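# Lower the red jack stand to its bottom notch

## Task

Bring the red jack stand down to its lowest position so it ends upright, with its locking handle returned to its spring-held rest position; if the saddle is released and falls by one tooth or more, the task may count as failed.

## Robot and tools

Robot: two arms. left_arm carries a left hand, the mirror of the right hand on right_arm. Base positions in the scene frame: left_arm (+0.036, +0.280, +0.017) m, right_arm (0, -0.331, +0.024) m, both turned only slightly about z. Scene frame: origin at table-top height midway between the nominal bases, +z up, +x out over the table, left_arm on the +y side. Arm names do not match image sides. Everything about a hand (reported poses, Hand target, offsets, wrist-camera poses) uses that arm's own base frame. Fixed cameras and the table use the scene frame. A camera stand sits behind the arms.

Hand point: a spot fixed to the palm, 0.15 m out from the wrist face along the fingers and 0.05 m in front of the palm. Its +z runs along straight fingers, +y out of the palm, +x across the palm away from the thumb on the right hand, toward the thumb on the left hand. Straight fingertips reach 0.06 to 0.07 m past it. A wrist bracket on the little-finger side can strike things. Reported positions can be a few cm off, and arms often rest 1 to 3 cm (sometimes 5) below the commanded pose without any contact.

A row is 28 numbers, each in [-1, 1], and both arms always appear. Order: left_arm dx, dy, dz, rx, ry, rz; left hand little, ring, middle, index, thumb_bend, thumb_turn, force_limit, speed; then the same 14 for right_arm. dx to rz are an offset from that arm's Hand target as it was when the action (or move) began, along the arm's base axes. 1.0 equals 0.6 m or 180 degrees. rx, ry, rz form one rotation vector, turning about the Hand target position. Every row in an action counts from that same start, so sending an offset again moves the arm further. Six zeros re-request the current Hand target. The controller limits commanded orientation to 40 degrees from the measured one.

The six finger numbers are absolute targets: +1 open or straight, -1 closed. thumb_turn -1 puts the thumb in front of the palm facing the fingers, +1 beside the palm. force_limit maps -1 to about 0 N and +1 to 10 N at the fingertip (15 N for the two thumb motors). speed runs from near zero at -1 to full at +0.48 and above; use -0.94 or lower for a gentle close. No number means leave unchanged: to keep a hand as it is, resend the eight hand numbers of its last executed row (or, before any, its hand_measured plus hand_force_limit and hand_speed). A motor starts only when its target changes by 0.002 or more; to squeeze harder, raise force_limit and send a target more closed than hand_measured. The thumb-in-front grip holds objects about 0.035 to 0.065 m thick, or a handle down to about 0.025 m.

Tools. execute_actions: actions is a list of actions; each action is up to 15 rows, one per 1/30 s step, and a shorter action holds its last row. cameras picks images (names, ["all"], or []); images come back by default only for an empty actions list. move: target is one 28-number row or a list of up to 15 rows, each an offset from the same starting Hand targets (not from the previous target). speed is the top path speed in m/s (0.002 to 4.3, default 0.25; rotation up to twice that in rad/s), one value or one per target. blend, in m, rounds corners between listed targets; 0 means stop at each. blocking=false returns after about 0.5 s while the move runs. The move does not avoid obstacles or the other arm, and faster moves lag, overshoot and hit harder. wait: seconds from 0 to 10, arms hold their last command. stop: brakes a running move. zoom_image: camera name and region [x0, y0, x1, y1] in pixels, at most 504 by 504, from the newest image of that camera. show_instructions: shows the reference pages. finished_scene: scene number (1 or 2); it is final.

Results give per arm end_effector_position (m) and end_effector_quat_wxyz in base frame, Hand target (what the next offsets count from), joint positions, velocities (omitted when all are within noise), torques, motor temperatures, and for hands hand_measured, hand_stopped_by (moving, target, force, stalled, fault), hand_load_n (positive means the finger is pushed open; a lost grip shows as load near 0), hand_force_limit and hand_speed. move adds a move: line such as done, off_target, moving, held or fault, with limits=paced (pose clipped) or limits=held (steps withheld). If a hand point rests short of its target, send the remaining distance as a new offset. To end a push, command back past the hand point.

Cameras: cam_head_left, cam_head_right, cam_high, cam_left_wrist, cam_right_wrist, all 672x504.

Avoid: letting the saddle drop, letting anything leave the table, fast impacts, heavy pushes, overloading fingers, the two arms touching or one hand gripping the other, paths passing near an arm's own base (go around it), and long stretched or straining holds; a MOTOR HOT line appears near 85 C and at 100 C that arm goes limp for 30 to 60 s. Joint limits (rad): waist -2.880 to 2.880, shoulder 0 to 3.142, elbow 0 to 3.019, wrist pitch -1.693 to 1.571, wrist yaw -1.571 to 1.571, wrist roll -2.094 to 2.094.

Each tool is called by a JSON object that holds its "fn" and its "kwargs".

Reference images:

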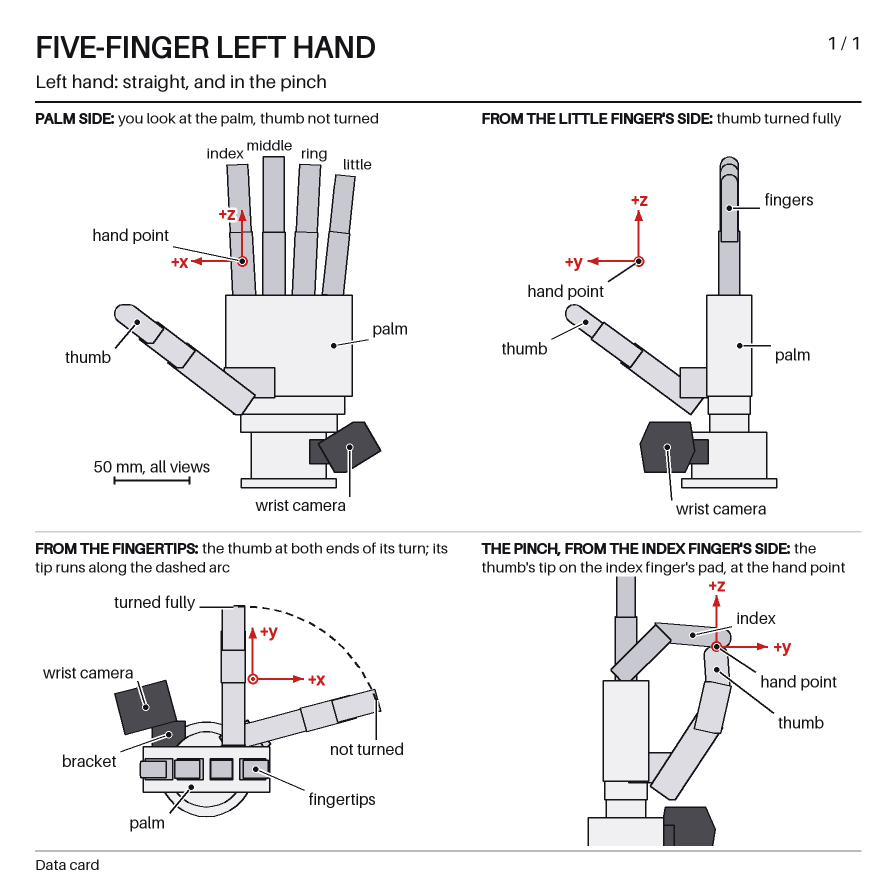

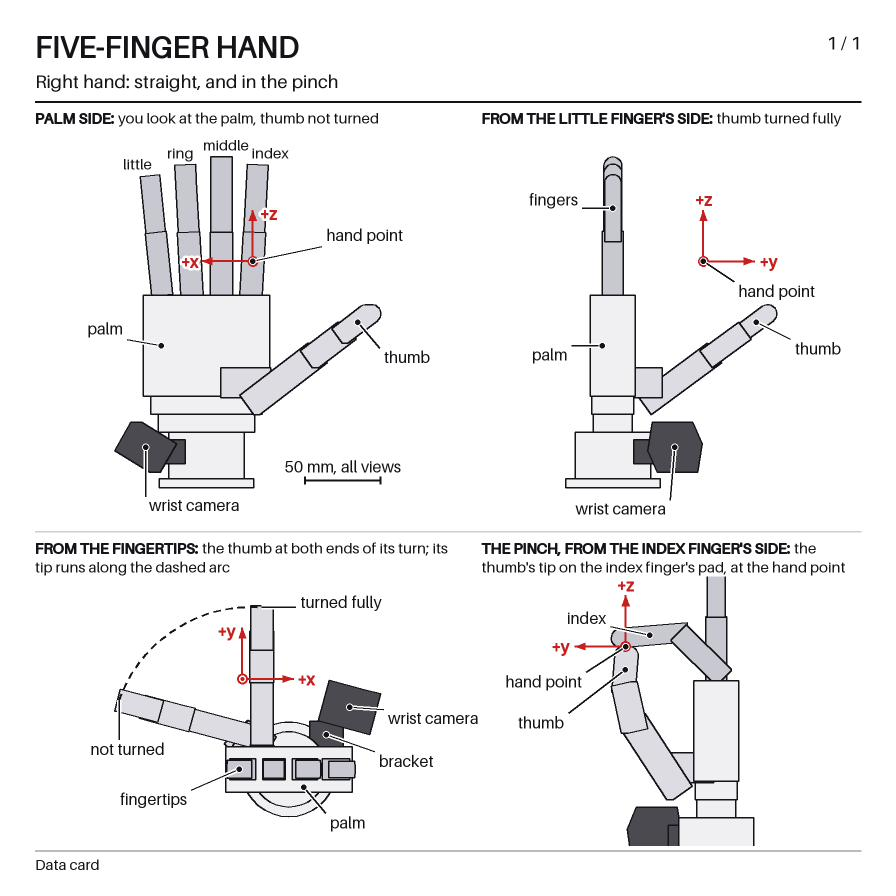

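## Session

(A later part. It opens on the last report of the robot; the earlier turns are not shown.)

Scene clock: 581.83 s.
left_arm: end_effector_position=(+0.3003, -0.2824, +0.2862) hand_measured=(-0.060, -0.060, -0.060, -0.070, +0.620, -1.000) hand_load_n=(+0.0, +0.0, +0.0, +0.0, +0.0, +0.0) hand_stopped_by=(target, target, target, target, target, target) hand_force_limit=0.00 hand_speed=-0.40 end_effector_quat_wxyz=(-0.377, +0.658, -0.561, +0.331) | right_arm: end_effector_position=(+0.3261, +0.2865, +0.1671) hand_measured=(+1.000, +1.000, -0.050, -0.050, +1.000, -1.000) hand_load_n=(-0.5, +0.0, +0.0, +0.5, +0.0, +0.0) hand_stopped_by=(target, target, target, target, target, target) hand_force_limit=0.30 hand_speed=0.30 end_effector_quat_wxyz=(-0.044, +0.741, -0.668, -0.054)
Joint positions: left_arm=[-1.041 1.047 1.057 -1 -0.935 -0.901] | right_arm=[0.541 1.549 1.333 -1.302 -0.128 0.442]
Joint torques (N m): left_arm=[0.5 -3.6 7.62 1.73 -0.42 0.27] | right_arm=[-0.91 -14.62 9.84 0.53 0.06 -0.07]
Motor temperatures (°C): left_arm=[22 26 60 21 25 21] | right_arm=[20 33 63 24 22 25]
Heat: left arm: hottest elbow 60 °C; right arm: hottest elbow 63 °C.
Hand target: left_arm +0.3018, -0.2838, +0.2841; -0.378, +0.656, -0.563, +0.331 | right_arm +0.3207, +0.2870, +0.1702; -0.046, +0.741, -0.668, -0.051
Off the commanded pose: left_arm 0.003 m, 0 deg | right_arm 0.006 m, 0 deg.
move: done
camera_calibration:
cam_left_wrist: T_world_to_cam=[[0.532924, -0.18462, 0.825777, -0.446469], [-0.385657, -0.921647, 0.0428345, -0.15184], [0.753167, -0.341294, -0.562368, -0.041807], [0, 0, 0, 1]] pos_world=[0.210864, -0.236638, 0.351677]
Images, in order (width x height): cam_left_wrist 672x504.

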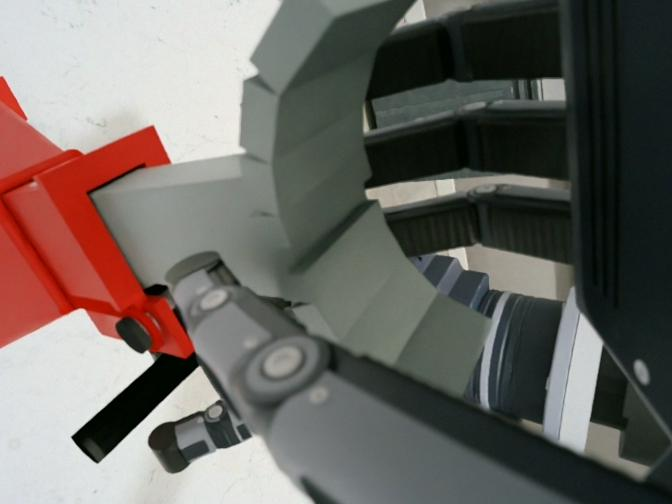

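{"fn": "move", "kwargs": {"target": [0,0,0.0,0,0,0,-0.12,-0.12,-0.12,-0.12,0.54,-1,0.0,-0.92, 0,0,0,0,0,0,1,1,-0.05,-0.05,1,-1,0.3,0.3], "speed": 0.06, "cameras": ["cam_left_wrist"]}}

{"fn": "zoom_image", "kwargs": {"camera": "cam_left_wrist", "region": [80, 120, 380, 400]}}

Scene clock: 596.67 s.
left_arm: end_effector_position=(+0.3003, -0.2824, +0.2862) hand_measured=(-0.120, -0.120, -0.120, -0.120, +0.540, -1.000) hand_load_n=(+0.0, +0.0, +0.0, +0.0, +0.0, +0.0) hand_stopped_by=(target, target, target, target, target, target) hand_force_limit=0.00 hand_speed=-0.92 end_effector_quat_wxyz=(-0.377, +0.658, -0.561, +0.331) | right_arm: end_effector_position=(+0.3261, +0.2865, +0.1671) hand_measured=(+1.000, +1.000, -0.050, -0.050, +1.000, -1.000) hand_load_n=(+0.0, +0.0, +0.0, +0.0, +0.0, +0.0) hand_stopped_by=(target, target, target, target, target, target) hand_force_limit=0.30 hand_speed=0.30 end_effector_quat_wxyz=(-0.044, +0.741, -0.668, -0.054)
Joint positions: left_arm=[-1.041 1.047 1.057 -1 -0.935 -0.901] | right_arm=[0.541 1.549 1.333 -1.302 -0.128 0.442]
Joint torques (N m): left_arm=[0.5 -3.6 7.61 1.74 -0.42 0.26] | right_arm=[-0.38 -14.1 9.66 0.62 0.09 -0.01]
Motor temperatures (°C): left_arm=[22 26 55 21 25 21] | right_arm=[20 33 63 24 22 25]
Heat: left arm: hottest elbow 55 °C; right arm: hottest elbow 63 °C.
Hand target: left_arm +0.3018, -0.2838, +0.2840; -0.378, +0.656, -0.563, +0.331 | right_arm +0.3207, +0.2870, +0.1702; -0.046, +0.741, -0.668, -0.051
Off the commanded pose: left_arm 0.003 m, 0 deg | right_arm 0.006 m, 0 deg.
move: done
camera_calibration:
cam_left_wrist: T_world_to_cam=[[0.532924, -0.18462, 0.825777, -0.446469], [-0.385657, -0.921647, 0.0428345, -0.15184], [0.753167, -0.341294, -0.562368, -0.041807], [0, 0, 0, 1]] pos_world=[0.210864, -0.236638, 0.351677]
Images, in order (width x height): cam_left_wrist 672x504.

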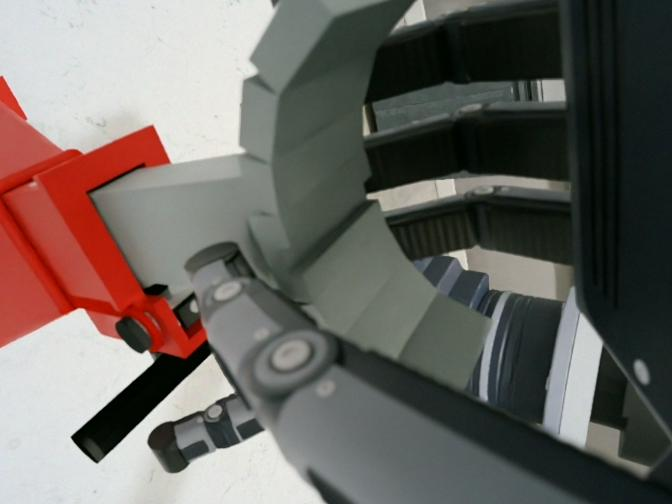

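Scaled by 1.680 from the camera's 672x504 image, which has a finer 960x720 frame.

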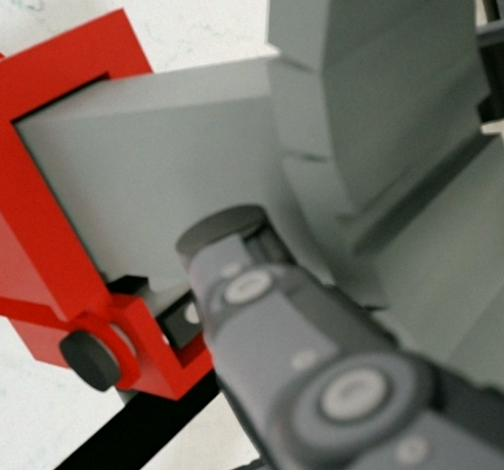

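{"fn": "move", "kwargs": {"target": [0.0,0.0,0.07,-0.014,-0.009,0,-0.12,-0.12,-0.12,-0.12,0.54,-1,0.0,-0.92, 0,0,0.02,0,0,0,1,1,-0.05,-0.05,1,-1,0.3,0.3], "speed": 0.08, "cameras": ["cam_left_wrist","cam_right_wrist"]}}

Scene clock: 606.23 s.
left_arm: end_effector_position=(+0.2985, -0.2793, +0.2876) hand_measured=(-0.120, -0.120, -0.120, -0.120, +0.540, -1.000) hand_load_n=(+0.5, +0.0, +3.5, +0.0, +0.0, +0.0) hand_stopped_by=(target, target, target, target, target, target) hand_force_limit=0.00 hand_speed=-0.92 end_effector_quat_wxyz=(-0.379, +0.658, -0.563, +0.327) | right_arm: end_effector_position=(+0.3214, +0.2837, +0.1697) hand_measured=(+1.000, +1.000, -0.050, -0.050, +1.000, -1.000) hand_load_n=(+0.0, +0.0, +0.0, +0.0, +0.0, +0.0) hand_stopped_by=(target, target, target, target, target, target) hand_force_limit=0.30 hand_speed=0.30 end_effector_quat_wxyz=(-0.036, +0.741, -0.669, -0.056)
Joint positions: left_arm=[-1.041 1.043 1.061 -1.016 -0.935 -0.901] | right_arm=[0.541 1.544 1.333 -1.322 -0.128 0.442]
Joint torques (N m): left_arm=[0.44 -5.36 12.51 0.57 -0.54 0.29] | right_arm=[-1.03 -14.33 11.88 0.4 0.07 0.01]
Motor temperatures (°C): left_arm=[22 26 53 21 25 21] | right_arm=[20 33 62 24 22 25]
Heat: left arm: hottest elbow 53 °C; right arm: hottest elbow 62 °C.
Hand target: left_arm +0.3018, -0.2837, +0.3259; -0.371, +0.660, -0.550, +0.353 | right_arm +0.3207, +0.2870, +0.1822; -0.046, +0.741, -0.668, -0.051
Off the commanded pose: left_arm 0.039 m, 3 deg | right_arm 0.013 m, 1 deg.
move: off_target (left_arm, right_arm)
camera_calibration:
cam_left_wrist: T_world_to_cam=[[0.53666, -0.191187, 0.821854, -0.447886], [-0.38557, -0.921924, 0.0373059, -0.14826], [0.750554, -0.336902, -0.568476, -0.0348832], [0, 0, 0, 1]] pos_world=[0.20938, -0.234066, 0.353798]
cam_right_wrist: T_world_to_cam=[[-0.92322, -0.38313, 0.0296076, 0.394603], [-0.292042, 0.749627, 0.593944, -0.218298], [-0.249752, 0.539695, -0.803961, 0.178304], [0, 0, 0, 1]] pos_world=[0.345085, 0.218596, 0.261323]
Images, in order (width x height): cam_left_wrist 672x504, cam_right_wrist 672x504.

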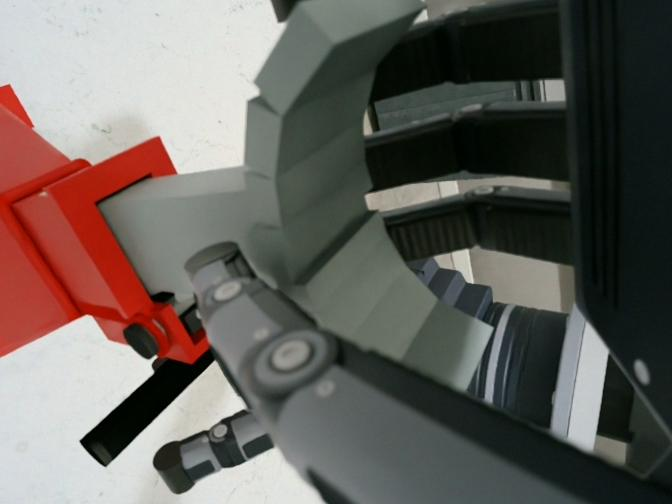

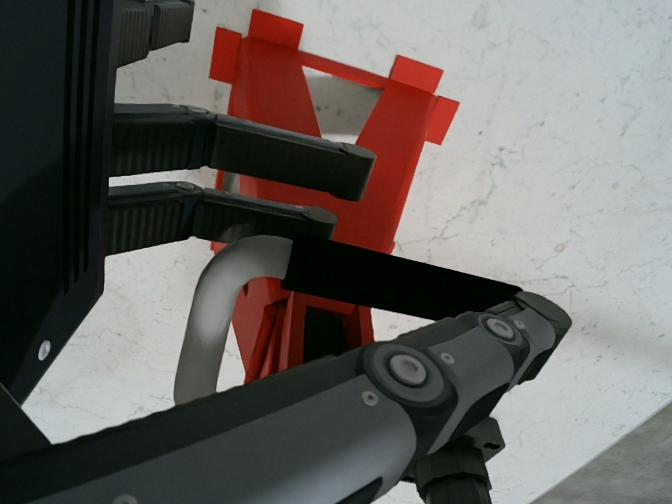

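{"fn": "move", "kwargs": {"target": [0.0,0.0,0.04,-0.01,-0.006,0,-0.12,-0.12,-0.12,-0.12,0.54,-1,0.0,-0.92, 0,0,0.02,0,0,0,1,1,-0.05,-0.05,1,-1,0.3,0.3], "speed": 0.08, "cameras": ["cam_left_wrist"]}}

Scene clock: 613.13 s.
left_arm: end_effector_position=(+0.2987, -0.2773, +0.2922) hand_measured=(-0.120, -0.120, -0.120, -0.120, +0.540, -1.000) hand_load_n=(+0.0, +0.0, +7.0, +1.5, +0.5, +0.0) hand_stopped_by=(target, target, target, target, target, target) hand_force_limit=0.00 hand_speed=-0.92 end_effector_quat_wxyz=(-0.380, +0.658, -0.563, +0.325) | right_arm: end_effector_position=(+0.3143, +0.2794, +0.1735) hand_measured=(+1.000, +1.000, -0.050, -0.050, +1.000, -1.000) hand_load_n=(+0.0, +0.0, +0.0, +0.5, +0.0, +0.0) hand_stopped_by=(target, target, target, target, target, target) hand_force_limit=0.30 hand_speed=0.30 end_effector_quat_wxyz=(-0.025, +0.740, -0.669, -0.059)
Joint positions: left_arm=[-1.038 1.043 1.074 -1.035 -0.935 -0.901] | right_arm=[0.541 1.537 1.333 -1.353 -0.128 0.442]
Joint torques (N m): left_arm=[0.21 -6.65 14.15 0.64 -0.55 0.29] | right_arm=[-1.32 -14.15 14.11 0.31 0.06 -0.11]
Motor temperatures (°C): left_arm=[22 26 55 21 25 21] | right_arm=[20 34 63 24 22 25]
Heat: left arm: hottest elbow 55 °C; right arm: hottest elbow 63 °C.
Hand target: left_arm +0.3017, -0.2838, +0.3500; -0.366, +0.662, -0.541, +0.368 | right_arm +0.3207, +0.2870, +0.1942; -0.046, +0.741, -0.668, -0.051
Off the commanded pose: left_arm 0.058 m, 6 deg | right_arm 0.023 m, 3 deg.
move: off_target (left_arm, right_arm)
camera_calibration:
cam_left_wrist: T_world_to_cam=[[0.539444, -0.193372, 0.819516, -0.452142], [-0.382692, -0.923248, 0.0340575, -0.146715], [0.750031, -0.331995, -0.572043, -0.0292374], [0, 0, 0, 1]] pos_world=[0.209688, -0.232593, 0.35881]
Images, in order (width x height): cam_left_wrist 672x504.

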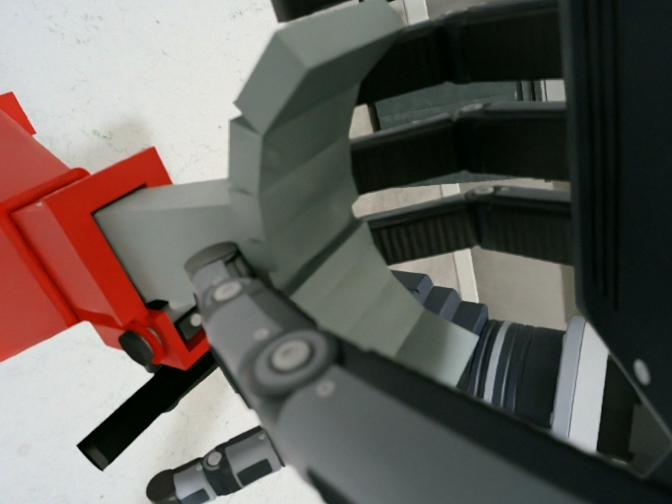

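{"fn": "move", "kwargs": {"target": [0.0,-0.01,0.05,-0.013,-0.008,0,-0.12,-0.12,-0.12,-0.12,0.54,-1,0.0,-0.92, 0,0,0.0,0,0,0,1,1,-0.05,-0.05,1,-1,0.3,0.3], "speed": 0.08, "cameras": ["cam_left_wrist"]}}

Scene clock: 620.67 s.
left_arm: end_effector_position=(+0.2956, -0.2772, +0.2967) hand_measured=(-0.120, -0.120, -0.120, -0.120, +0.542, -1.000) hand_load_n=(+0.0, +0.0, +8.5, +3.0, +6.0, +2.5) hand_stopped_by=(target, target, target, target, target, target) hand_force_limit=0.00 hand_speed=-0.92 end_effector_quat_wxyz=(-0.375, +0.658, -0.570, +0.320) | right_arm: end_effector_position=(+0.3143, +0.2794, +0.1735) hand_measured=(+1.000, +1.000, -0.050, -0.050, +1.000, -1.000) hand_load_n=(+0.0, +0.0, +0.0, +0.0, +0.0, +0.0) hand_stopped_by=(target, target, target, target, target, target) hand_force_limit=0.30 hand_speed=0.30 end_effector_quat_wxyz=(-0.025, +0.740, -0.669, -0.059)
Joint positions: left_arm=[-1.038 1.043 1.094 -1.066 -0.92 -0.901] | right_arm=[0.541 1.537 1.333 -1.353 -0.128 0.442]
Joint torques (N m): left_arm=[-0.5 -7.3 16.66 0.84 -1.55 0.14] | right_arm=[-0.38 -14.74 14.27 0.16 0.08 -0.03]
Motor temperatures (°C): left_arm=[22 26 56 21 25 21] | right_arm=[20 35 63 24 22 25]
Heat: left arm: hottest elbow 56 °C; right arm: hottest elbow 63 °C.
Hand target: left_arm +0.3017, -0.2898, +0.3799; -0.359, +0.665, -0.529, +0.387 | right_arm +0.3207, +0.2870, +0.1942; -0.046, +0.741, -0.668, -0.051
Off the commanded pose: left_arm 0.084 m, 9 deg | right_arm 0.023 m, 3 deg.
move: off_target (left_arm, right_arm)
camera_calibration:
cam_left_wrist: T_world_to_cam=[[0.55146, -0.200227, 0.809816, -0.456736], [-0.389635, -0.920193, 0.0378119, -0.146199], [0.737616, -0.336384, -0.585465, -0.0178235], [0, 0, 0, 1]] pos_world=[0.208054, -0.231977, 0.364965]
Images, in order (width x height): cam_left_wrist 672x504.

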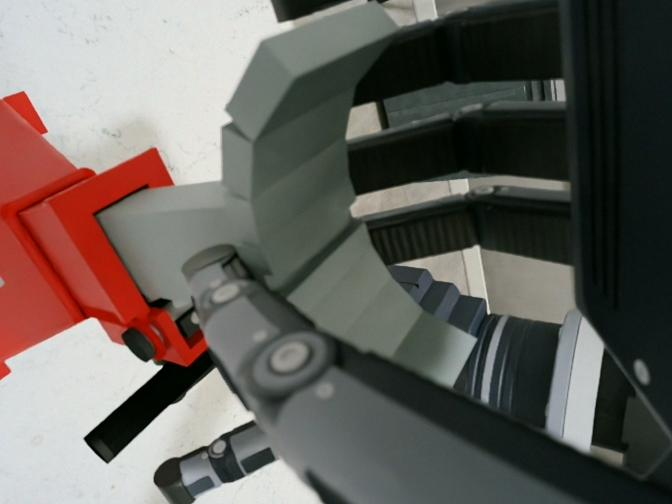

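{"fn": "move", "kwargs": {"target": [[0.0,-0.00,0.06,-0.013,-0.008,0,-0.12,-0.12,-0.12,-0.12,0.54,-1,0.0,-0.92, 0,0,0.0,0,0,0,1,1,-0.05,-0.05,1,-1,0.3,0.3],[0.0,-0.00,0.06,-0.013,-0.008,0,-0.12,-0.12,-0.12,-0.12,0.54,-1,0.0,-0.92, 0.0,0,0.04,0,0,0,1,1,-0.05,-0.05,1,-1,0.3,0.3]], "speed": 0.1, "blend": 0.005, "cameras": ["cam_left_wrist","cam_right_wrist"]}}

Scene clock: 632.13 s.
left_arm: end_effector_position=(+0.2964, -0.2773, +0.3231) hand_measured=(-0.120, -0.120, -0.120, -0.120, +0.542, -1.000) hand_load_n=(+0.0, +0.0, +9.5, +4.5, +6.5, +0.5) hand_stopped_by=(target, target, target, target, target, target) hand_force_limit=0.00 hand_speed=-0.92 end_effector_quat_wxyz=(-0.375, +0.659, -0.566, +0.325) | right_arm: end_effector_position=(+0.3093, +0.2758, +0.1898) hand_measured=(+1.000, +1.000, -0.050, -0.050, +1.000, -1.000) hand_load_n=(+0.0, +0.0, +0.0, +1.0, -0.5, +0.0) hand_stopped_by=(target, target, target, target, target, target) hand_force_limit=0.30 hand_speed=0.30 end_effector_quat_wxyz=(-0.015, +0.740, -0.670, -0.060)
Joint positions: left_arm=[-1.038 1.043 1.158 -1.117 -0.924 -0.901] | right_arm=[0.542 1.527 1.364 -1.413 -0.124 0.442]
Joint torques (N m): left_arm=[-0.56 -7.94 17.09 1.59 -1.4 0.13] | right_arm=[-0.79 -13.98 16.1 0.25 -0.06 -0.04]
Motor temperatures (°C): left_arm=[22 26 66 21 27 21] | right_arm=[20 36 65 24 22 25]
Heat: left arm: hottest elbow 66 °C; right arm: hottest elbow 65 °C.
Hand target: left_arm +0.3017, -0.2899, +0.4160; -0.352, +0.667, -0.516, +0.406 | right_arm +0.3206, +0.2871, +0.2182; -0.046, +0.741, -0.667, -0.051
Off the commanded pose: left_arm 0.094 m, 11 deg | right_arm 0.033 m, 4 deg.
move: off_target (left_arm, right_arm)
camera_calibration:
cam_left_wrist: T_world_to_cam=[[0.544247, -0.191371, 0.816806, -0.476239], [-0.388092, -0.920622, 0.0428963, -0.149135], [0.743761, -0.340342, -0.575315, -0.00914994], [0, 0, 0, 1]] pos_world=[0.208119, -0.231549, 0.390128]
cam_right_wrist: T_world_to_cam=[[-0.921327, -0.382136, 0.0716164, 0.371002], [-0.271686, 0.764571, 0.58448, -0.236543], [-0.278107, 0.51904, -0.808241, 0.211074], [0, 0, 0, 1]] pos_world=[0.336249, 0.213071, 0.282283]
Images, in order (width x height): cam_left_wrist 672x504, cam_right_wrist 672x504.

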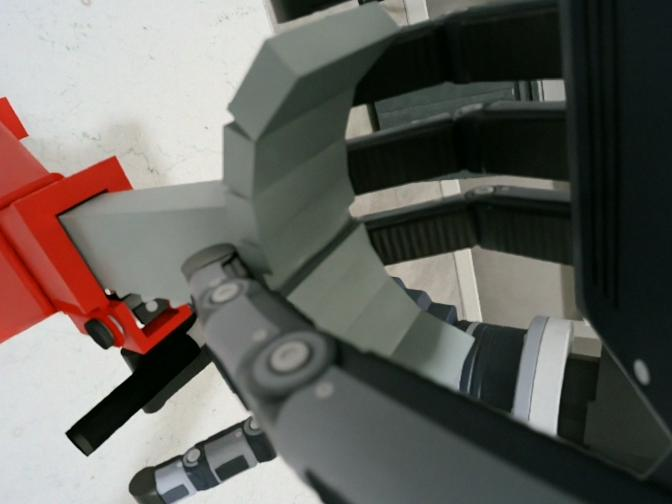

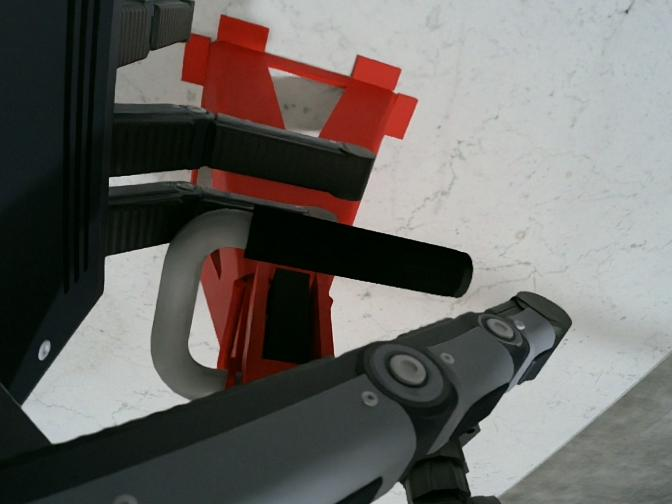

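{"fn": "move", "kwargs": {"target": [0.0,-0.00,0.0,0,0,0,-0.12,-0.12,-0.12,-0.12,0.54,-1,0.0,-0.92, 0.02,0.005,0.04,0,0,0,1,1,-0.05,-0.05,1,-1,0.3,0.3], "speed": 0.1, "cameras": ["cam_left_wrist","cam_right_wrist"]}}

Scene clock: 645.90 s.
left_arm: end_effector_position=(+0.2962, -0.2771, +0.3229) hand_measured=(-0.120, -0.120, -0.120, -0.120, +0.542, -1.000) hand_load_n=(+0.0, +0.0, +8.5, +4.0, +8.5, +1.0) hand_stopped_by=(target, target, target, target, target, target) hand_force_limit=0.00 hand_speed=-0.92 end_effector_quat_wxyz=(-0.375, +0.658, -0.566, +0.325) | right_arm: end_effector_position=(+0.3136, +0.2774, +0.2123) hand_measured=(+1.000, +1.000, -0.050, -0.050, +1.000, -1.000) hand_load_n=(+0.0, +0.0, +0.0, +3.5, +0.0, +0.0) hand_stopped_by=(target, target, target, target, target, target) hand_force_limit=0.30 hand_speed=0.30 end_effector_quat_wxyz=(-0.012, +0.740, -0.670, -0.059)
Joint positions: left_arm=[-1.038 1.043 1.158 -1.119 -0.923 -0.9] | right_arm=[0.542 1.534 1.431 -1.478 -0.12 0.442]
Joint torques (N m): left_arm=[-0.56 -8 17.1 1.62 -1.45 0.12] | right_arm=[-1.55 -12.92 18.28 0.13 -0.27 -0.13]
Motor temperatures (°C): left_arm=[22 26 65 21 28 21] | right_arm=[20 35 72 24 22 25]
Heat: left arm: hottest elbow 65 °C; right arm: hottest elbow 72 °C.
Hand target: left_arm +0.3017, -0.2898, +0.4160; -0.352, +0.667, -0.516, +0.406 | right_arm +0.3327, +0.2902, +0.2423; -0.046, +0.741, -0.668, -0.051
Off the commanded pose: left_arm 0.094 m, 11 deg | right_arm 0.038 m, 4 deg.
move: off_target (left_arm, right_arm)
camera_calibration:
cam_left_wrist: T_world_to_cam=[[0.545281, -0.192734, 0.815796, -0.476173], [-0.388572, -0.920449, 0.0422643, -0.148731], [0.742753, -0.340041, -0.576794, -0.00817055], [0, 0, 0, 1]] pos_world=[0.207924, -0.231452, 0.390034]
cam_right_wrist: T_world_to_cam=[[-0.921171, -0.381758, 0.0755323, 0.372931], [-0.27069, 0.768008, 0.580423, -0.250188], [-0.27959, 0.514223, -0.810805, 0.231905], [0, 0, 0, 1]] pos_world=[0.340647, 0.215265, 0.305076]
Images, in order (width x height): cam_left_wrist 672x504, cam_right_wrist 672x504.

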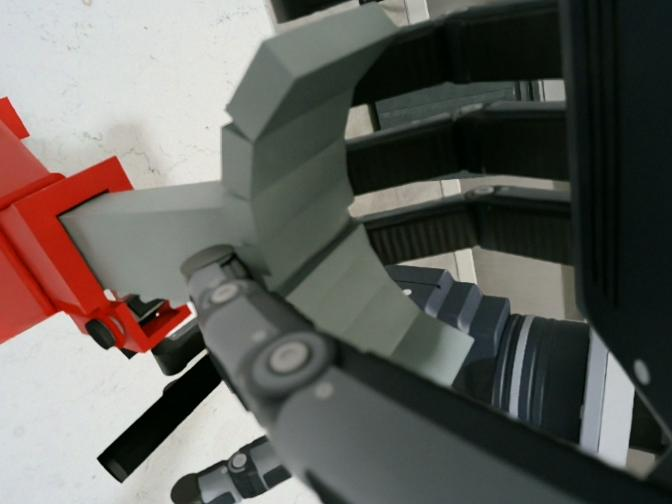

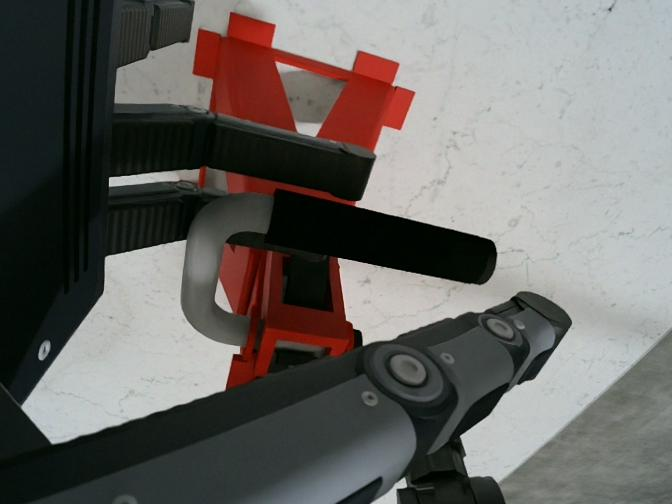

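{"fn": "move", "kwargs": {"target": [0.0,-0.00,-0.08,0.018,0.011,0,-0.12,-0.12,-0.12,-0.12,0.54,-1,0.0,-0.92, 0,0,0.01,0,0,0,1,1,-0.05,-0.05,1,-1,0.3,0.3], "speed": 0.06, "cameras": ["cam_left_wrist"]}}

Scene clock: 658.30 s.
left_arm: end_effector_position=(+0.2965, -0.2774, +0.3219) hand_measured=(-0.120, -0.120, -0.120, -0.120, +0.542, -1.000) hand_load_n=(+0.0, +0.0, +8.5, +3.5, +8.5, +1.0) hand_stopped_by=(target, target, target, target, target, target) hand_force_limit=0.00 hand_speed=-0.92 end_effector_quat_wxyz=(-0.375, +0.658, -0.567, +0.323) | right_arm: end_effector_position=(+0.3129, +0.2768, +0.2129) hand_measured=(+1.000, +1.000, -0.050, -0.050, +1.000, -1.000) hand_load_n=(+0.0, +0.0, +0.0, +4.5, -0.5, +0.0) hand_stopped_by=(target, target, target, target, target, target) hand_force_limit=0.30 hand_speed=0.30 end_effector_quat_wxyz=(-0.007, +0.740, -0.670, -0.060)
Joint positions: left_arm=[-1.038 1.045 1.158 -1.118 -0.924 -0.898] | right_arm=[0.542 1.54 1.438 -1.492 -0.119 0.442]
Joint torques (N m): left_arm=[-0.62 -6.24 11.55 2.99 -1.39 0.08] | right_arm=[-0.85 -14.27 19.11 -0.02 -0.32 -0.13]
Motor temperatures (°C): left_arm=[22 27 65 21 29 21] | right_arm=[20 35 79 24 23 25]
Heat: left arm: hottest elbow 65 °C; right arm: hottest elbow 79 °C.
Hand target: left_arm +0.3017, -0.2898, +0.3680; -0.362, +0.664, -0.534, +0.380 | right_arm +0.3327, +0.2902, +0.2482; -0.046, +0.741, -0.668, -0.051
Off the commanded pose: left_arm 0.048 m, 8 deg | right_arm 0.043 m, 5 deg.
move: off_target (left_arm, right_arm)
camera_calibration:
cam_left_wrist: T_world_to_cam=[[0.545982, -0.196246, 0.814488, -0.476433], [-0.389269, -0.92029, 0.0392032, -0.147602], [0.741872, -0.338459, -0.578854, -0.00776646], [0, 0, 0, 1]] pos_world=[0.208429, -0.231963, 0.38934]
Images, in order (width x height): cam_left_wrist 672x504.

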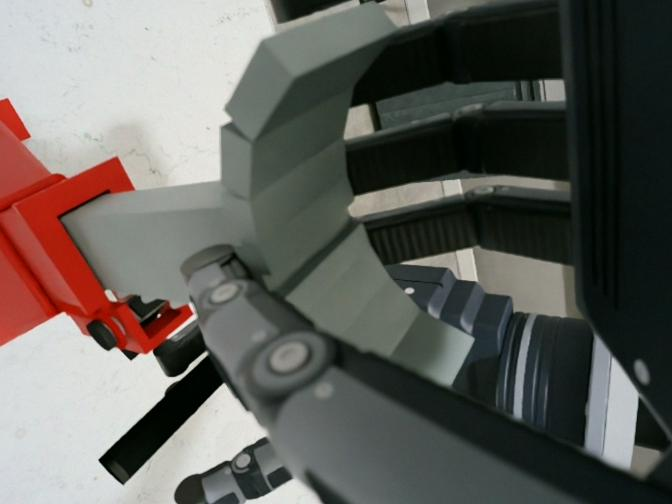

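{"fn": "move", "kwargs": {"target": [0.0,-0.00,-0.03,0.01,0.006,0,-0.12,-0.12,-0.12,-0.12,0.54,-1,0.0,-0.92, 0,0,-0.02,0,0,0,1,1,-0.05,-0.05,1,-1,0.3,0.3], "speed": 0.05, "cameras": ["cam_left_wrist","cam_right_wrist"]}}

Scene clock: 668.17 s.
left_arm: end_effector_position=(+0.2969, -0.2778, +0.3049) hand_measured=(-0.120, -0.120, -0.120, -0.120, +0.542, -1.000) hand_load_n=(+0.0, +0.0, +9.0, +2.0, +9.0, +1.5) hand_stopped_by=(target, target, target, target, target, target) hand_force_limit=0.00 hand_speed=-0.92 end_effector_quat_wxyz=(-0.381, +0.655, -0.575, +0.309) | right_arm: end_effector_position=(+0.3139, +0.2774, +0.2125) hand_measured=(+1.000, +1.000, -0.050, -0.050, +1.000, -1.000) hand_load_n=(+0.0, +0.0, +0.0, +4.0, +0.0, +0.0) hand_stopped_by=(target, target, target, target, target, target) hand_force_limit=0.30 hand_speed=0.30 end_effector_quat_wxyz=(-0.008, +0.740, -0.670, -0.059)
Joint positions: left_arm=[-1.038 1.064 1.136 -1.113 -0.925 -0.898] | right_arm=[0.542 1.54 1.438 -1.487 -0.119 0.442]
Joint torques (N m): left_arm=[-0.56 -6.83 11.3 2.82 -1.31 0.08] | right_arm=[-1.61 -13.04 16.91 0.95 -0.29 -0.07]
Motor temperatures (°C): left_arm=[22 27 64 22 29 21] | right_arm=[20 35 82 24 23 25]
Heat: left arm: hottest elbow 64 °C; right arm: hottest elbow 82 °C.
Hand target: left_arm +0.3017, -0.2899, +0.3499; -0.367, +0.661, -0.543, +0.365 | right_arm +0.3327, +0.2901, +0.2362; -0.046, +0.741, -0.668, -0.051
Off the commanded pose: left_arm 0.047 m, 8 deg | right_arm 0.033 m, 4 deg.
move: off_target (left_arm, right_arm)
camera_calibration:
cam_left_wrist: T_world_to_cam=[[0.559824, -0.220701, 0.798679, -0.468925], [-0.388209, -0.921405, 0.0174957, -0.141184], [0.732046, -0.319849, -0.601503, -0.00312026], [0, 0, 0, 1]] pos_world=[0.209991, -0.234578, 0.375114]
cam_right_wrist: T_world_to_cam=[[-0.920657, -0.381393, 0.083247, 0.371356], [-0.267114, 0.770984, 0.578129, -0.251613], [-0.284677, 0.510022, -0.811687, 0.235211], [0, 0, 0, 1]] pos_world=[0.341641, 0.21566, 0.305468]
Images, in order (width x height): cam_left_wrist 672x504, cam_right_wrist 672x504.

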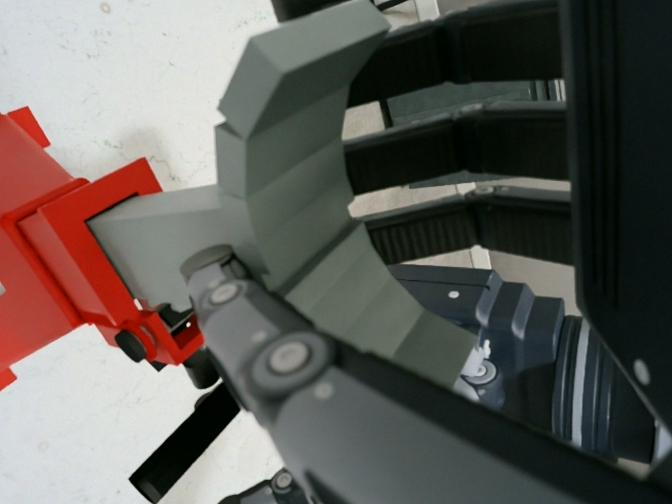

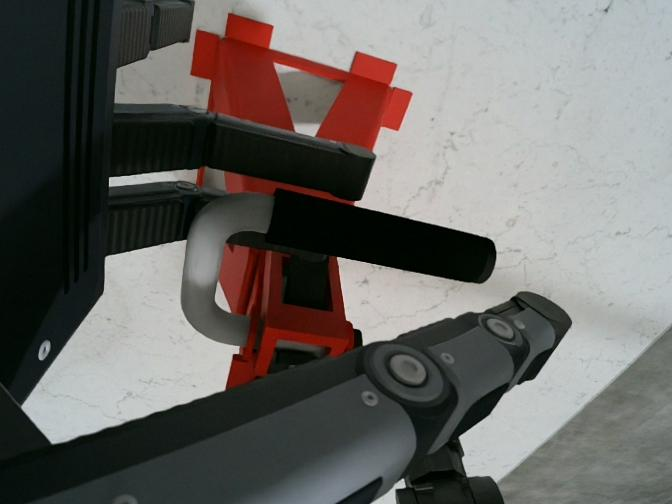

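{"fn": "move", "kwargs": {"target": [0.0,-0.00,-0.035,0.01,0.006,0,-0.12,-0.12,-0.12,-0.12,0.54,-1,0.0,-0.92, 0,0,-0.015,0,0,0,1,1,-0.05,-0.05,1,-1,0.3,0.3], "speed": 0.06, "cameras": ["cam_left_wrist","cam_right_wrist"]}}

Scene clock: 675.20 s.
left_arm: end_effector_position=(+0.2979, -0.2780, +0.2864) hand_measured=(-0.120, -0.120, -0.120, -0.120, +0.542, -1.000) hand_load_n=(+0.0, +0.0, +10.5, +2.0, +8.0, +1.5) hand_stopped_by=(target, target, target, target, target, target) hand_force_limit=0.00 hand_speed=-0.92 end_effector_quat_wxyz=(-0.386, +0.652, -0.581, +0.298) | right_arm: end_effector_position=(+0.3150, +0.2777, +0.2122) hand_measured=(+1.000, +1.000, -0.050, -0.050, +1.000, -1.000) hand_load_n=(+0.0, +0.0, +0.0, +3.0, +0.0, +0.0) hand_stopped_by=(target, target, target, target, target, target) hand_force_limit=0.30 hand_speed=0.30 end_effector_quat_wxyz=(-0.011, +0.742, -0.668, -0.058)
Joint positions: left_arm=[-1.038 1.08 1.105 -1.093 -0.929 -0.898] | right_arm=[0.542 1.54 1.438 -1.482 -0.118 0.437]
Joint torques (N m): left_arm=[-0.56 -7.18 11.11 2.45 -1.1 0.09] | right_arm=[-1.79 -13.51 14.95 1.52 -0.37 -0.04]
Motor temperatures (°C): left_arm=[22 28 64 22 29 21] | right_arm=[20 34 83 24 23 25]
Heat: left arm: hottest elbow 64 °C; right arm: hottest elbow 83 °C.
Hand target: left_arm +0.3017, -0.2898, +0.3290; -0.372, +0.659, -0.552, +0.350 | right_arm +0.3326, +0.2901, +0.2273; -0.046, +0.741, -0.668, -0.051
Off the commanded pose: left_arm 0.044 m, 7 deg | right_arm 0.026 m, 4 deg.
move: off_target (left_arm, right_arm)
camera_calibration:
cam_left_wrist: T_world_to_cam=[[0.568865, -0.239735, 0.786714, -0.459294], [-0.386199, -0.922414, -0.00182985, -0.13593], [0.726115, -0.302787, -0.617314, -0.00392407], [0, 0, 0, 1]] pos_world=[0.21163, -0.23668, 0.358662]
cam_right_wrist: T_world_to_cam=[[-0.919336, -0.385719, 0.0777332, 0.374451], [-0.273499, 0.768453, 0.578514, -0.248743], [-0.282878, 0.510589, -0.81196, 0.234468], [0, 0, 0, 1]] pos_world=[0.342541, 0.215863, 0.305172]
Images, in order (width x height): cam_left_wrist 672x504, cam_right_wrist 672x504.

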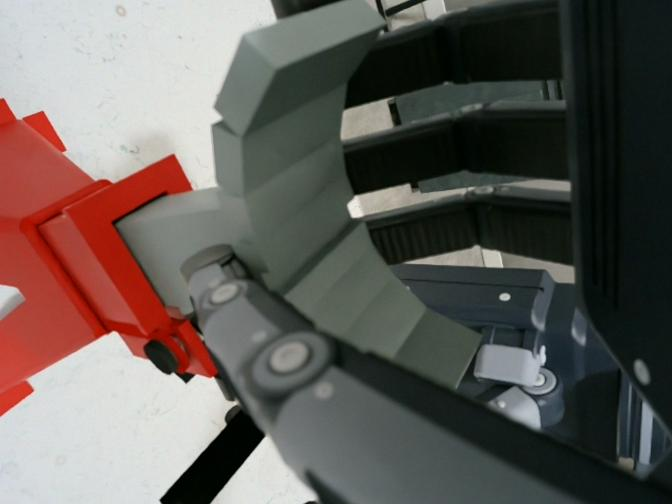

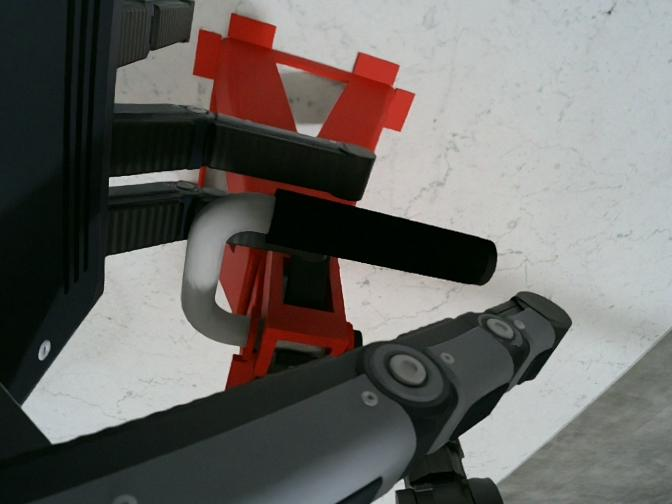

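{"fn": "move", "kwargs": {"target": [0.0,-0.00,-0.025,0.007,0.004,0,-0.12,-0.12,-0.12,-0.12,0.54,-1,0.0,-0.92, 0,0,-0.005,0,0,0,1,1,-0.05,-0.05,1,-1,0.3,0.3], "speed": 0.06, "cameras": ["cam_left_wrist","cam_high"]}}

{"fn": "zoom_image", "kwargs": {"camera": "cam_high", "region": [240, 60, 380, 230]}}

Scene clock: 692.73 s.
left_arm: end_effector_position=(+0.2980, -0.2782, +0.2736) hand_measured=(-0.120, -0.120, -0.118, -0.120, +0.542, -1.000) hand_load_n=(+0.0, +0.0, +11.0, +2.0, +8.0, +2.0) hand_stopped_by=(target, target, target, target, target, target) hand_force_limit=0.00 hand_speed=-0.92 end_effector_quat_wxyz=(-0.388, +0.651, -0.584, +0.290) | right_arm: end_effector_position=(+0.3181, +0.2795, +0.2116) hand_measured=(+1.000, +1.000, -0.050, -0.050, +1.000, -1.000) hand_load_n=(+0.0, +0.0, +0.0, +2.0, +0.0, +0.0) hand_stopped_by=(target, target, target, target, target, target) hand_force_limit=0.30 hand_speed=0.30 end_effector_quat_wxyz=(-0.018, +0.742, -0.667, -0.056)
Joint positions: left_arm=[-1.038 1.091 1.084 -1.078 -0.929 -0.898] | right_arm=[0.542 1.54 1.438 -1.468 -0.118 0.436]
Joint torques (N m): left_arm=[-0.5 -7.18 10.93 2.24 -1.11 0.1] | right_arm=[-2.14 -12.34 14.46 1.32 -0.32 -0.07]
Motor temperatures (°C): left_arm=[22 27 66 22 29 21] | right_arm=[20 34 83 24 23 25]
Heat: left arm: hottest elbow 66 °C; right arm: hottest elbow 83 °C.
Hand target: left_arm +0.3017, -0.2898, +0.3139; -0.376, +0.657, -0.558, +0.340 | right_arm +0.3326, +0.2901, +0.2243; -0.046, +0.741, -0.667, -0.051
Off the commanded pose: left_arm 0.042 m, 7 deg | right_arm 0.022 m, 3 deg.
move: off_target (left_arm, right_arm)
camera_calibration:
cam_left_wrist: T_world_to_cam=[[0.575715, -0.251345, 0.77806, -0.452282], [-0.386322, -0.922285, -0.0120819, -0.133208], [0.72063, -0.293626, -0.628074, -0.00477176], [0, 0, 0, 1]] pos_world=[0.212363, -0.237936, 0.347296]
Images, in order (width x height): cam_high 672x504, cam_left_wrist 672x504.

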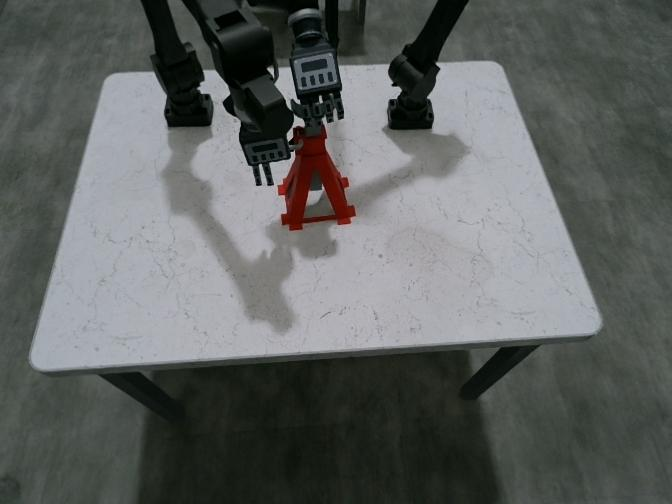

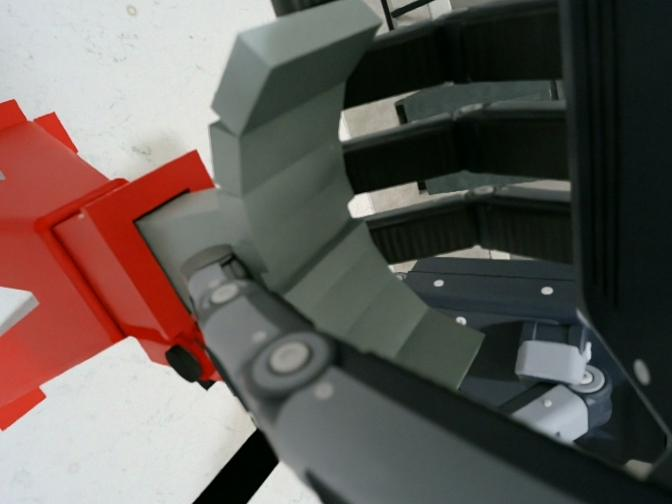

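Scaled by 2.965 from the camera's 672x504 image, which has a finer 960x720 frame.

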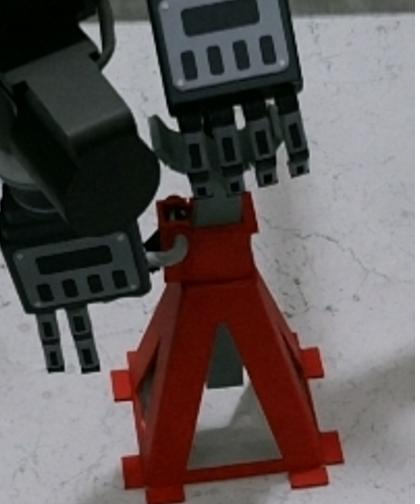

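{"fn": "move", "kwargs": {"target": [0.0,-0.00,-0.022,0.006,0.004,0,-0.12,-0.12,-0.12,-0.12,0.54,-1,0.0,-0.92, 0,0,0,0,0,0,1,1,-0.05,-0.05,1,-1,0.3,0.3], "speed": 0.06, "cameras": ["cam_left_wrist"]}}

Scene clock: 698.83 s.
left_arm: end_effector_position=(+0.2981, -0.2785, +0.2620) hand_measured=(-0.120, -0.120, -0.118, -0.120, +0.542, -1.000) hand_load_n=(+0.0, +0.0, +11.5, +1.5, +8.5, +2.5) hand_stopped_by=(target, target, target, target, target, target) hand_force_limit=0.00 hand_speed=-0.92 end_effector_quat_wxyz=(-0.391, +0.649, -0.588, +0.283) | right_arm: end_effector_position=(+0.3182, +0.2795, +0.2116) hand_measured=(+1.000, +1.000, -0.050, -0.050, +1.000, -1.000) hand_load_n=(+0.0, +0.0, +0.0, +2.0, +0.0, +0.0) hand_stopped_by=(target, target, target, target, target, target) hand_force_limit=0.30 hand_speed=0.30 end_effector_quat_wxyz=(-0.018, +0.742, -0.667, -0.056)
Joint positions: left_arm=[-1.038 1.103 1.066 -1.066 -0.929 -0.898] | right_arm=[0.542 1.54 1.438 -1.467 -0.118 0.436]
Joint torques (N m): left_arm=[-0.5 -7.3 10.8 2.06 -1.04 0.1] | right_arm=[-1.32 -13.16 14.12 1.14 -0.33 -0.09]
Motor temperatures (°C): left_arm=[22 28 65 22 29 21] | right_arm=[20 33 82 24 23 25]
Heat: left arm: hottest elbow 65 °C; right arm: hottest elbow 82 °C.
Hand target: left_arm +0.3018, -0.2899, +0.3008; -0.379, +0.656, -0.564, +0.330 | right_arm +0.3327, +0.2901, +0.2243; -0.046, +0.741, -0.667, -0.051
Off the commanded pose: left_arm 0.040 m, 6 deg | right_arm 0.022 m, 3 deg.
move: off_target (left_arm, right_arm)
camera_calibration:
cam_left_wrist: T_world_to_cam=[[0.582416, -0.262736, 0.76926, -0.446302], [-0.386448, -0.922041, -0.0223328, -0.130721], [0.715157, -0.284272, -0.638545, -0.00528473], [0, 0, 0, 1]] pos_world=[0.213196, -0.239292, 0.337029]
Images, in order (width x height): cam_left_wrist 672x504.

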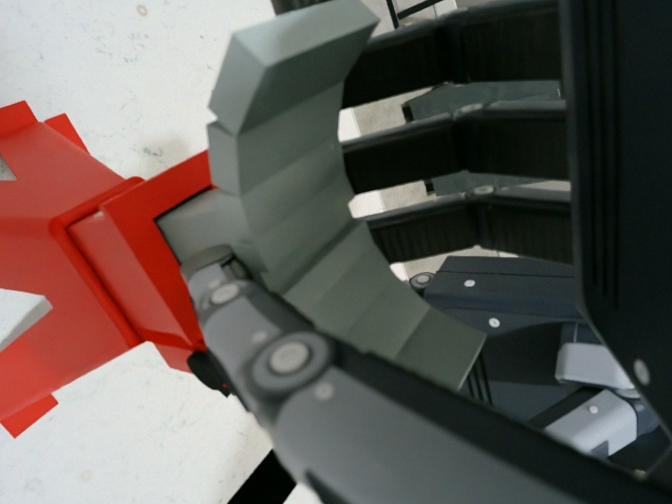

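{"fn": "move", "kwargs": {"target": [0,0,0,0,0,0,-0.12,-0.12,-0.12,-0.12,0.54,-1,0.0,-0.92, 0.005,0,-0.1,0,0,0,1,1,-0.05,-0.05,1,-1,0.3,0.3], "speed": 0.08, "cameras": ["cam_left_wrist","cam_right_wrist"]}}

Scene clock: 728.63 s.
left_arm: end_effector_position=(+0.2982, -0.2785, +0.2621) hand_measured=(-0.120, -0.120, -0.118, -0.120, +0.542, -1.000) hand_load_n=(+0.0, +0.0, +11.5, +1.5, +8.5, +2.5) hand_stopped_by=(target, target, target, target, target, target) hand_force_limit=0.00 hand_speed=-0.92 end_effector_quat_wxyz=(-0.391, +0.649, -0.588, +0.283) | right_arm: end_effector_position=(+0.3339, +0.2896, +0.1768) hand_measured=(+1.000, +1.000, -0.050, -0.050, +1.000, -1.000) hand_load_n=(+0.0, +0.0, +0.0, +0.0, +0.0, +0.0) hand_stopped_by=(target, target, target, target, target, target) hand_force_limit=0.30 hand_speed=0.30 end_effector_quat_wxyz=(-0.055, +0.743, -0.665, -0.046)
Joint positions: left_arm=[-1.038 1.103 1.066 -1.066 -0.929 -0.898] | right_arm=[0.542 1.548 1.361 -1.305 -0.121 0.436]
Joint torques (N m): left_arm=[-0.44 -7.3 10.8 2.06 -1.04 0.1] | right_arm=[-1.67 -10.99 9.89 1.11 -0.23 -0.05]
Motor temperatures (°C): left_arm=[22 27 64 22 29 21] | right_arm=[20 33 81 24 23 25]
Heat: left arm: hottest elbow 64 °C; right arm: hottest elbow 81 °C.
Hand target: left_arm +0.3018, -0.2899, +0.3008; -0.379, +0.656, -0.563, +0.330 | right_arm +0.3356, +0.2902, +0.1642; -0.046, +0.741, -0.667, -0.051
Off the commanded pose: left_arm 0.040 m, 6 deg | right_arm 0.013 m, 1 deg.
move: off_target (left_arm, right_arm)
camera_calibration:
cam_left_wrist: T_world_to_cam=[[0.58229, -0.262515, 0.769431, -0.446305], [-0.386456, -0.922042, -0.0221213, -0.130882], [0.715255, -0.28447, -0.638347, -0.00544818], [0, 0, 0, 1]] pos_world=[0.213195, -0.239391, 0.337028]
cam_right_wrist: T_world_to_cam=[[-0.921393, -0.388431, -0.0125084, 0.416654], [-0.319534, 0.738858, 0.593285, -0.210958], [-0.221208, 0.550645, -0.804895, 0.17143], [0, 0, 0, 1]] pos_world=[0.354416, 0.223313, 0.268353]
Images, in order (width x height): cam_left_wrist 672x504, cam_right_wrist 672x504.

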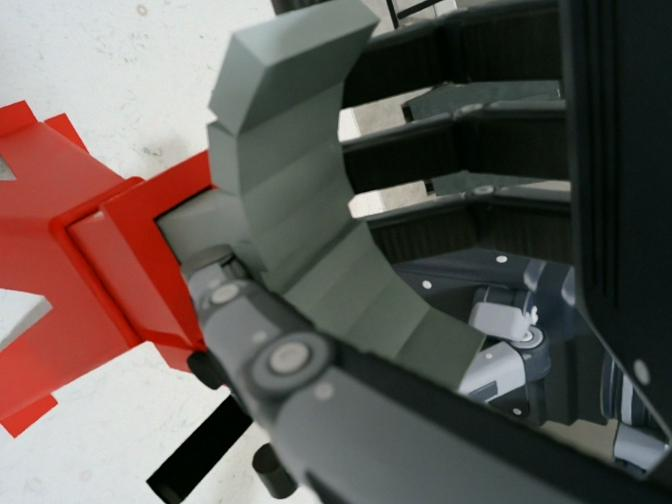

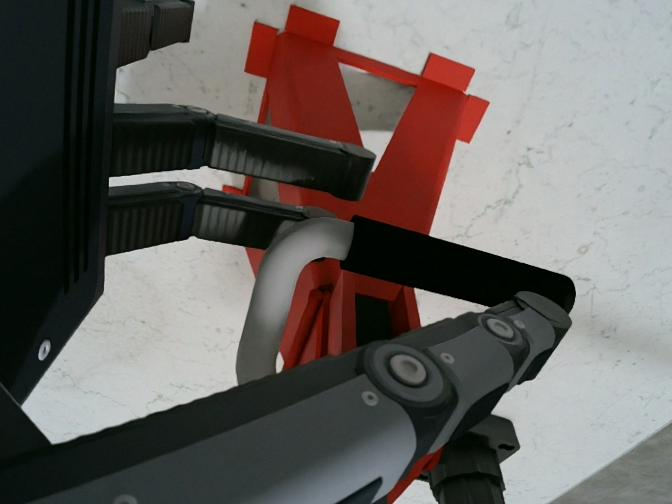

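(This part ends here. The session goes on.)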